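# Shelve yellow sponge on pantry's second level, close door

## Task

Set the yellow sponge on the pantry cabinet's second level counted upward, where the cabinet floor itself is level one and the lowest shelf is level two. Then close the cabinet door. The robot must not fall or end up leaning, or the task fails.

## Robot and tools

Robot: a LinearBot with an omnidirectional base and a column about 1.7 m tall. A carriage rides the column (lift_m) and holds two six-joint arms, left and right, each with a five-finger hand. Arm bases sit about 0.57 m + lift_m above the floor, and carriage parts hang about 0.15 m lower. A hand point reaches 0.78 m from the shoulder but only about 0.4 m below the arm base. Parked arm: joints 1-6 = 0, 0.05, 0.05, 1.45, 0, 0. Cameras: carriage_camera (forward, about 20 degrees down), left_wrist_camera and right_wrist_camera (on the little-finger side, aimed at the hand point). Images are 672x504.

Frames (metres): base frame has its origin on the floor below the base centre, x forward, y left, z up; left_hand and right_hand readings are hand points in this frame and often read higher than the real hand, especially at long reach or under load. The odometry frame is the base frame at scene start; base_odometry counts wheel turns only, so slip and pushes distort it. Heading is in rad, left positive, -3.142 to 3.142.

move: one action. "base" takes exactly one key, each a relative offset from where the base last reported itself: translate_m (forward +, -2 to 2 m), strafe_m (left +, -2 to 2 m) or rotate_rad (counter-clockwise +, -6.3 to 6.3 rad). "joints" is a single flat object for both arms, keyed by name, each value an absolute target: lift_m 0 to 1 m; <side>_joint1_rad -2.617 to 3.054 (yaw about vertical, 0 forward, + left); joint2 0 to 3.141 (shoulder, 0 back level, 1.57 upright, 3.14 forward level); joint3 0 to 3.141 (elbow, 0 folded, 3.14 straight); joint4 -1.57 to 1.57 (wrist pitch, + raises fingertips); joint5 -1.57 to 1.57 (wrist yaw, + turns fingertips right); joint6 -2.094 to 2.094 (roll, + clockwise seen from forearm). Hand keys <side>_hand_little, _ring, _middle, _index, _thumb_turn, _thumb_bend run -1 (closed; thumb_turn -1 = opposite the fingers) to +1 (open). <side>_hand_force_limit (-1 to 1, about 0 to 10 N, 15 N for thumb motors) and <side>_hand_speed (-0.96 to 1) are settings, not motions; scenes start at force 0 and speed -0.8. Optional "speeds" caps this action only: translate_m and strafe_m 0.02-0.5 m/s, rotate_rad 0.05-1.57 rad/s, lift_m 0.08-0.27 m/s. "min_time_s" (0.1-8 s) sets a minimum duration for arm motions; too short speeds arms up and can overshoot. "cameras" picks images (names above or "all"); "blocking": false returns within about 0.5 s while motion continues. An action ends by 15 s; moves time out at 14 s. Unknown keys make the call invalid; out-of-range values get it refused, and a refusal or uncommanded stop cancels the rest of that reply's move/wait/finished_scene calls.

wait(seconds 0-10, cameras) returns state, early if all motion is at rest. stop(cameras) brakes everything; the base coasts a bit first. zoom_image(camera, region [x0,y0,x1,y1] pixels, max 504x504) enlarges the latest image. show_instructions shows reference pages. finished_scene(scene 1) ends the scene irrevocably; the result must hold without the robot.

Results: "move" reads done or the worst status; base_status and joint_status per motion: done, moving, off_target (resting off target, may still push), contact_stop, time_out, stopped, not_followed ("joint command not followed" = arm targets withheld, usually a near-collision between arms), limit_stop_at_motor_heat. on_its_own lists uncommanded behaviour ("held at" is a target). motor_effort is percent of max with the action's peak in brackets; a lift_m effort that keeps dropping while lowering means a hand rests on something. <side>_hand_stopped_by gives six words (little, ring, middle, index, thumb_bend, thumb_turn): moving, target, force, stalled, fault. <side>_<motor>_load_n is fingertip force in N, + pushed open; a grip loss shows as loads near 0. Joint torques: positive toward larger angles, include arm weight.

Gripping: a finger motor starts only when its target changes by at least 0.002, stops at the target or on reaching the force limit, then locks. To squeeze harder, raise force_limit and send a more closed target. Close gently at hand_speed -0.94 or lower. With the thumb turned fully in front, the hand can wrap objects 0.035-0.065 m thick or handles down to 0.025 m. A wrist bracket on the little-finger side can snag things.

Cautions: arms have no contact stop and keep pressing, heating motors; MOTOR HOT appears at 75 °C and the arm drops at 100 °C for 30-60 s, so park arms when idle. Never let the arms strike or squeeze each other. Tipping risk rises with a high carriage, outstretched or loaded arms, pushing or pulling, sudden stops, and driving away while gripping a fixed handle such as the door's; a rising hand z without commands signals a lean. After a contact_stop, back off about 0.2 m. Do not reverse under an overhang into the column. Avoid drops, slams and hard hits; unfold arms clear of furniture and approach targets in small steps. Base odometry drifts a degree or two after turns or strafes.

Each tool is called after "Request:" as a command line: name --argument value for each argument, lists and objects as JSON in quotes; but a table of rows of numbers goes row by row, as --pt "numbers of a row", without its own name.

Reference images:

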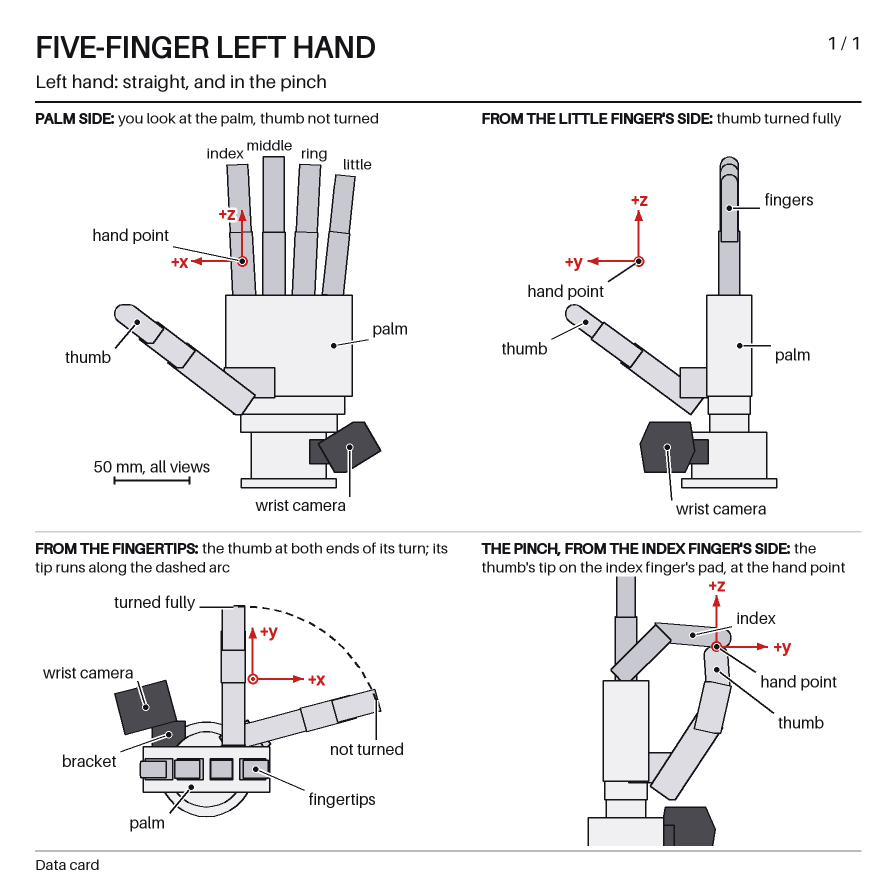

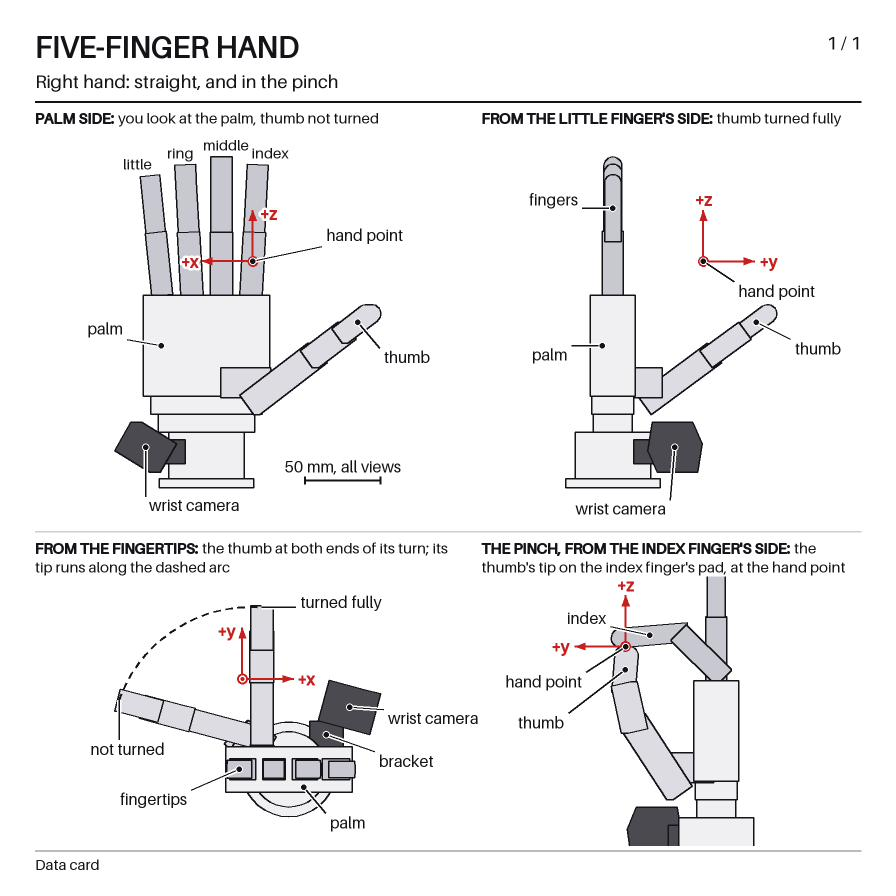

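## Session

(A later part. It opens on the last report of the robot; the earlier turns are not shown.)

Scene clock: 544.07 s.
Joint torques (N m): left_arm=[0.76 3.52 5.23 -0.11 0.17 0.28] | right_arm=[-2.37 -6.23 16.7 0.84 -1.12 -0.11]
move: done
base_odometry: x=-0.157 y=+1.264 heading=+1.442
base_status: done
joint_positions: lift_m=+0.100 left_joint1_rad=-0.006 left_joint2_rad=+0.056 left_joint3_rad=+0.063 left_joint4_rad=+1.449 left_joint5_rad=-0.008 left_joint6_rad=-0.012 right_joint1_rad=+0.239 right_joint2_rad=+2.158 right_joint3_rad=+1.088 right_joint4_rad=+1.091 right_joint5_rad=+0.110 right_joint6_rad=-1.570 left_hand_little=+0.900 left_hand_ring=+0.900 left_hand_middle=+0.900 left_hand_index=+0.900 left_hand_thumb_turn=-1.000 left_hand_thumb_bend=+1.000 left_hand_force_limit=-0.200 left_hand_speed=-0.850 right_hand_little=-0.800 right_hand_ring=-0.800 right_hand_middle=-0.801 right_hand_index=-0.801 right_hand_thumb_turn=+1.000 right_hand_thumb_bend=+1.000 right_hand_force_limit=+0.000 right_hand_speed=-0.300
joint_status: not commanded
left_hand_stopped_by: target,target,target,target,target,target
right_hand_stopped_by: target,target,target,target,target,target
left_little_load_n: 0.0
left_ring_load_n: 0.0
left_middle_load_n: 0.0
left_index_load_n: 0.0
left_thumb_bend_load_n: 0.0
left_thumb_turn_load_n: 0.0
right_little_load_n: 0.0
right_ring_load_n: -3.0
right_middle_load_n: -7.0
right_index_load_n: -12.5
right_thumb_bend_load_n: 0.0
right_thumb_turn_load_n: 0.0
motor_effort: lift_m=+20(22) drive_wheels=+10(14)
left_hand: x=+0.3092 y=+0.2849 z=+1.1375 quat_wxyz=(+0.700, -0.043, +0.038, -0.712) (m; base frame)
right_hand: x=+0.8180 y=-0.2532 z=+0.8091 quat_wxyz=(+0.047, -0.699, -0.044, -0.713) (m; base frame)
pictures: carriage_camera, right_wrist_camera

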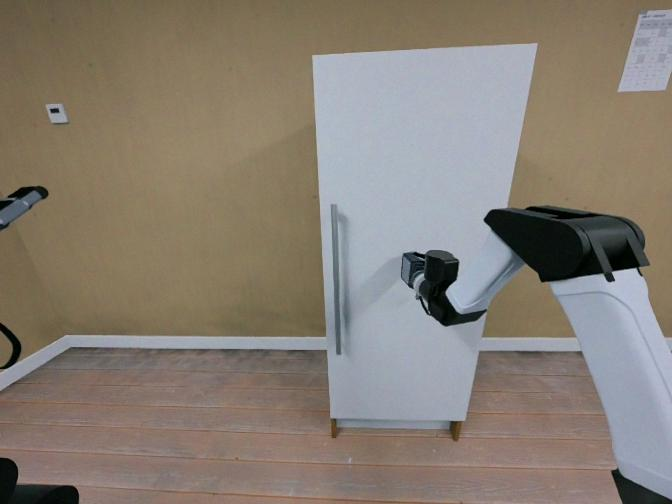

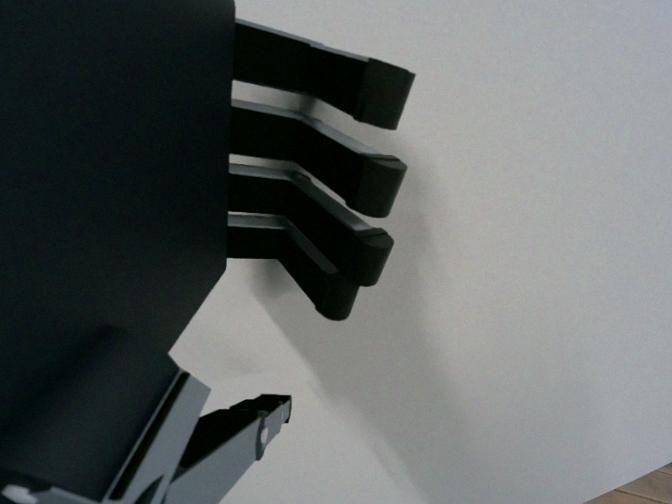

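Request:
move --base '{"translate_m": -0.3}' --speeds '{"translate_m": 0.12}'

Request:
move --base '{"strafe_m": 0.4}' --joints '{"right_joint1_rad": 0.0, "right_joint2_rad": 0.05, "right_joint3_rad": 0.05, "right_joint4_rad": 1.45, "right_joint5_rad": 0.0, "right_joint6_rad": 0.0}' --min_time_s 3 --cameras '["carriage_camera"]'

Request:
zoom_image --camera "carriage_camera" --region '[400, 60, 620, 420]'

Scene clock: 550.37 s.
Joint torques (N m): left_arm=[0.7 3.66 5.18 -0.08 0.17 0.23] | right_arm=[0.43 -8.53 8.85 1.6 -0.05 -0.09]
move: done
base_odometry: x=-0.196 y=+0.967 heading=+1.442
base_status: done
joint_positions: lift_m=+0.100 left_joint1_rad=-0.006 left_joint2_rad=+0.056 left_joint3_rad=+0.063 left_joint4_rad=+1.448 left_joint5_rad=-0.008 left_joint6_rad=-0.012 right_joint1_rad=+0.204 right_joint2_rad=+2.179 right_joint3_rad=+1.178 right_joint4_rad=+1.009 right_joint5_rad=+0.009 right_joint6_rad=-1.571 left_hand_little=+0.900 left_hand_ring=+0.900 left_hand_middle=+0.900 left_hand_index=+0.900 left_hand_thumb_turn=-1.000 left_hand_thumb_bend=+1.000 left_hand_force_limit=-0.200 left_hand_speed=-0.850 right_hand_little=-0.800 right_hand_ring=-0.800 right_hand_middle=-0.800 right_hand_index=-0.800 right_hand_thumb_turn=+1.000 right_hand_thumb_bend=+1.000 right_hand_force_limit=+0.000 right_hand_speed=-0.300
joint_status: not commanded
left_hand_stopped_by: target,target,target,target,target,target
right_hand_stopped_by: target,target,target,target,target,target
left_little_load_n: 0.0
left_ring_load_n: 0.0
left_middle_load_n: 0.0
left_index_load_n: 0.0
left_thumb_bend_load_n: 0.0
left_thumb_turn_load_n: 0.0
right_little_load_n: 0.0
right_ring_load_n: 0.0
right_middle_load_n: 0.0
right_index_load_n: 0.0
right_thumb_bend_load_n: 0.0
right_thumb_turn_load_n: 0.0
motor_effort: lift_m=+20(23) drive_wheels=+1(8)
left_hand: x=+0.3094 y=+0.2849 z=+1.1375 quat_wxyz=(+0.700, -0.044, +0.038, -0.712) (m; base frame)
right_hand: x=+0.8392 y=-0.2501 z=+0.8148 quat_wxyz=(+0.069, -0.701, -0.069, -0.706) (m; base frame)
pictures: none

Scene clock: 553.70 s.
Joint torques (N m): left_arm=[0.79 3.67 5.29 -0.08 0.17 0.26] | right_arm=[0.08 2.09 5.2 0.02 -0.01 0.11]
move: done
base_odometry: x=-0.593 y=+1.018 heading=+1.442
base_status: done
joint_positions: lift_m=+0.100 left_joint1_rad=-0.006 left_joint2_rad=+0.056 left_joint3_rad=+0.063 left_joint4_rad=+1.448 left_joint5_rad=-0.007 left_joint6_rad=-0.012 right_joint1_rad=+0.008 right_joint2_rad=+0.063 right_joint3_rad=+0.058 right_joint4_rad=+1.434 right_joint5_rad=+0.005 right_joint6_rad=-0.013 left_hand_little=+0.900 left_hand_ring=+0.900 left_hand_middle=+0.900 left_hand_index=+0.900 left_hand_thumb_turn=-1.000 left_hand_thumb_bend=+1.000 left_hand_force_limit=-0.200 left_hand_speed=-0.850 right_hand_little=-0.800 right_hand_ring=-0.800 right_hand_middle=-0.800 right_hand_index=-0.800 right_hand_thumb_turn=+1.000 right_hand_thumb_bend=+1.000 right_hand_force_limit=+0.000 right_hand_speed=-0.300
joint_status: all done
left_hand_stopped_by: target,target,target,target,target,target
right_hand_stopped_by: target,target,target,target,target,target
left_little_load_n: 0.0
left_ring_load_n: 0.0
left_middle_load_n: 0.0
left_index_load_n: 0.0
left_thumb_bend_load_n: 0.0
left_thumb_turn_load_n: 0.0
right_little_load_n: 0.0
right_ring_load_n: 0.0
right_middle_load_n: 0.0
right_index_load_n: 0.0
right_thumb_bend_load_n: 0.0
right_thumb_turn_load_n: 0.0
motor_effort: lift_m=+21(22) drive_wheels=+0(13)
left_hand: x=+0.3094 y=+0.2847 z=+1.1375 quat_wxyz=(+0.700, -0.043, +0.038, -0.712) (m; base frame)
right_hand: x=+0.3177 y=-0.2857 z=+1.1336 quat_wxyz=(+0.704, -0.049, +0.052, -0.707) (m; base frame)
pictures: carriage_camera

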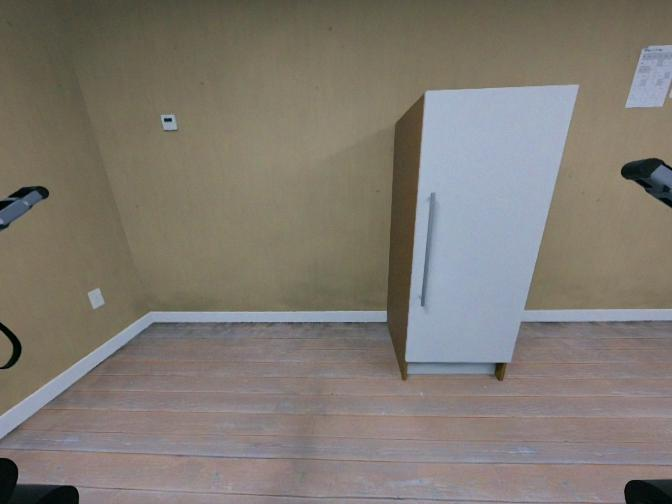

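Scaled by 1.400 from the camera's 672x504 image, which has a finer 960x720 frame.

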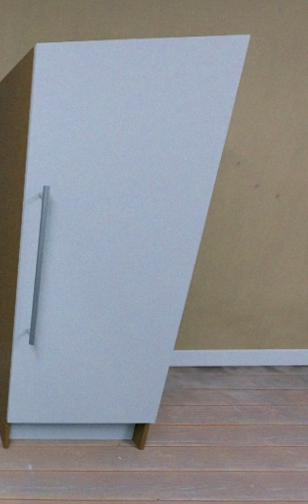

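Request:
zoom_image --camera "carriage_camera" --region '[385, 75, 455, 175]'

Request:
zoom_image --camera "carriage_camera" --region '[385, 320, 455, 390]'

Scaled by 5.040 from the camera's 672x504 image, which has a finer 960x720 frame.

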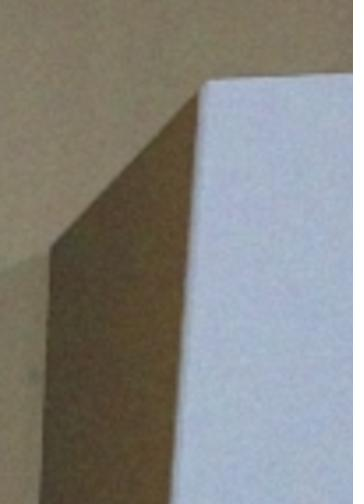

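Scaled by 7.200 from the camera's 672x504 image, which has a finer 960x720 frame.

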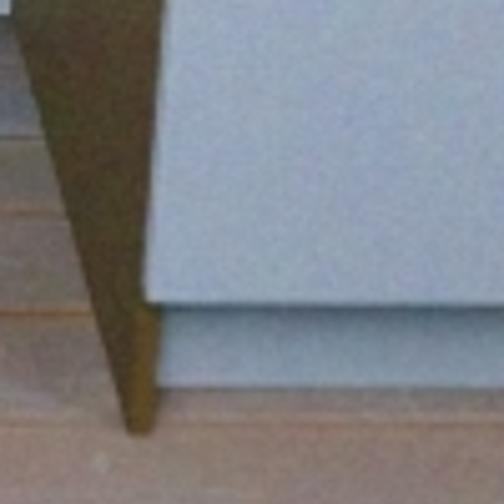

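Request:
finished_scene

The scene is finished: the task was done.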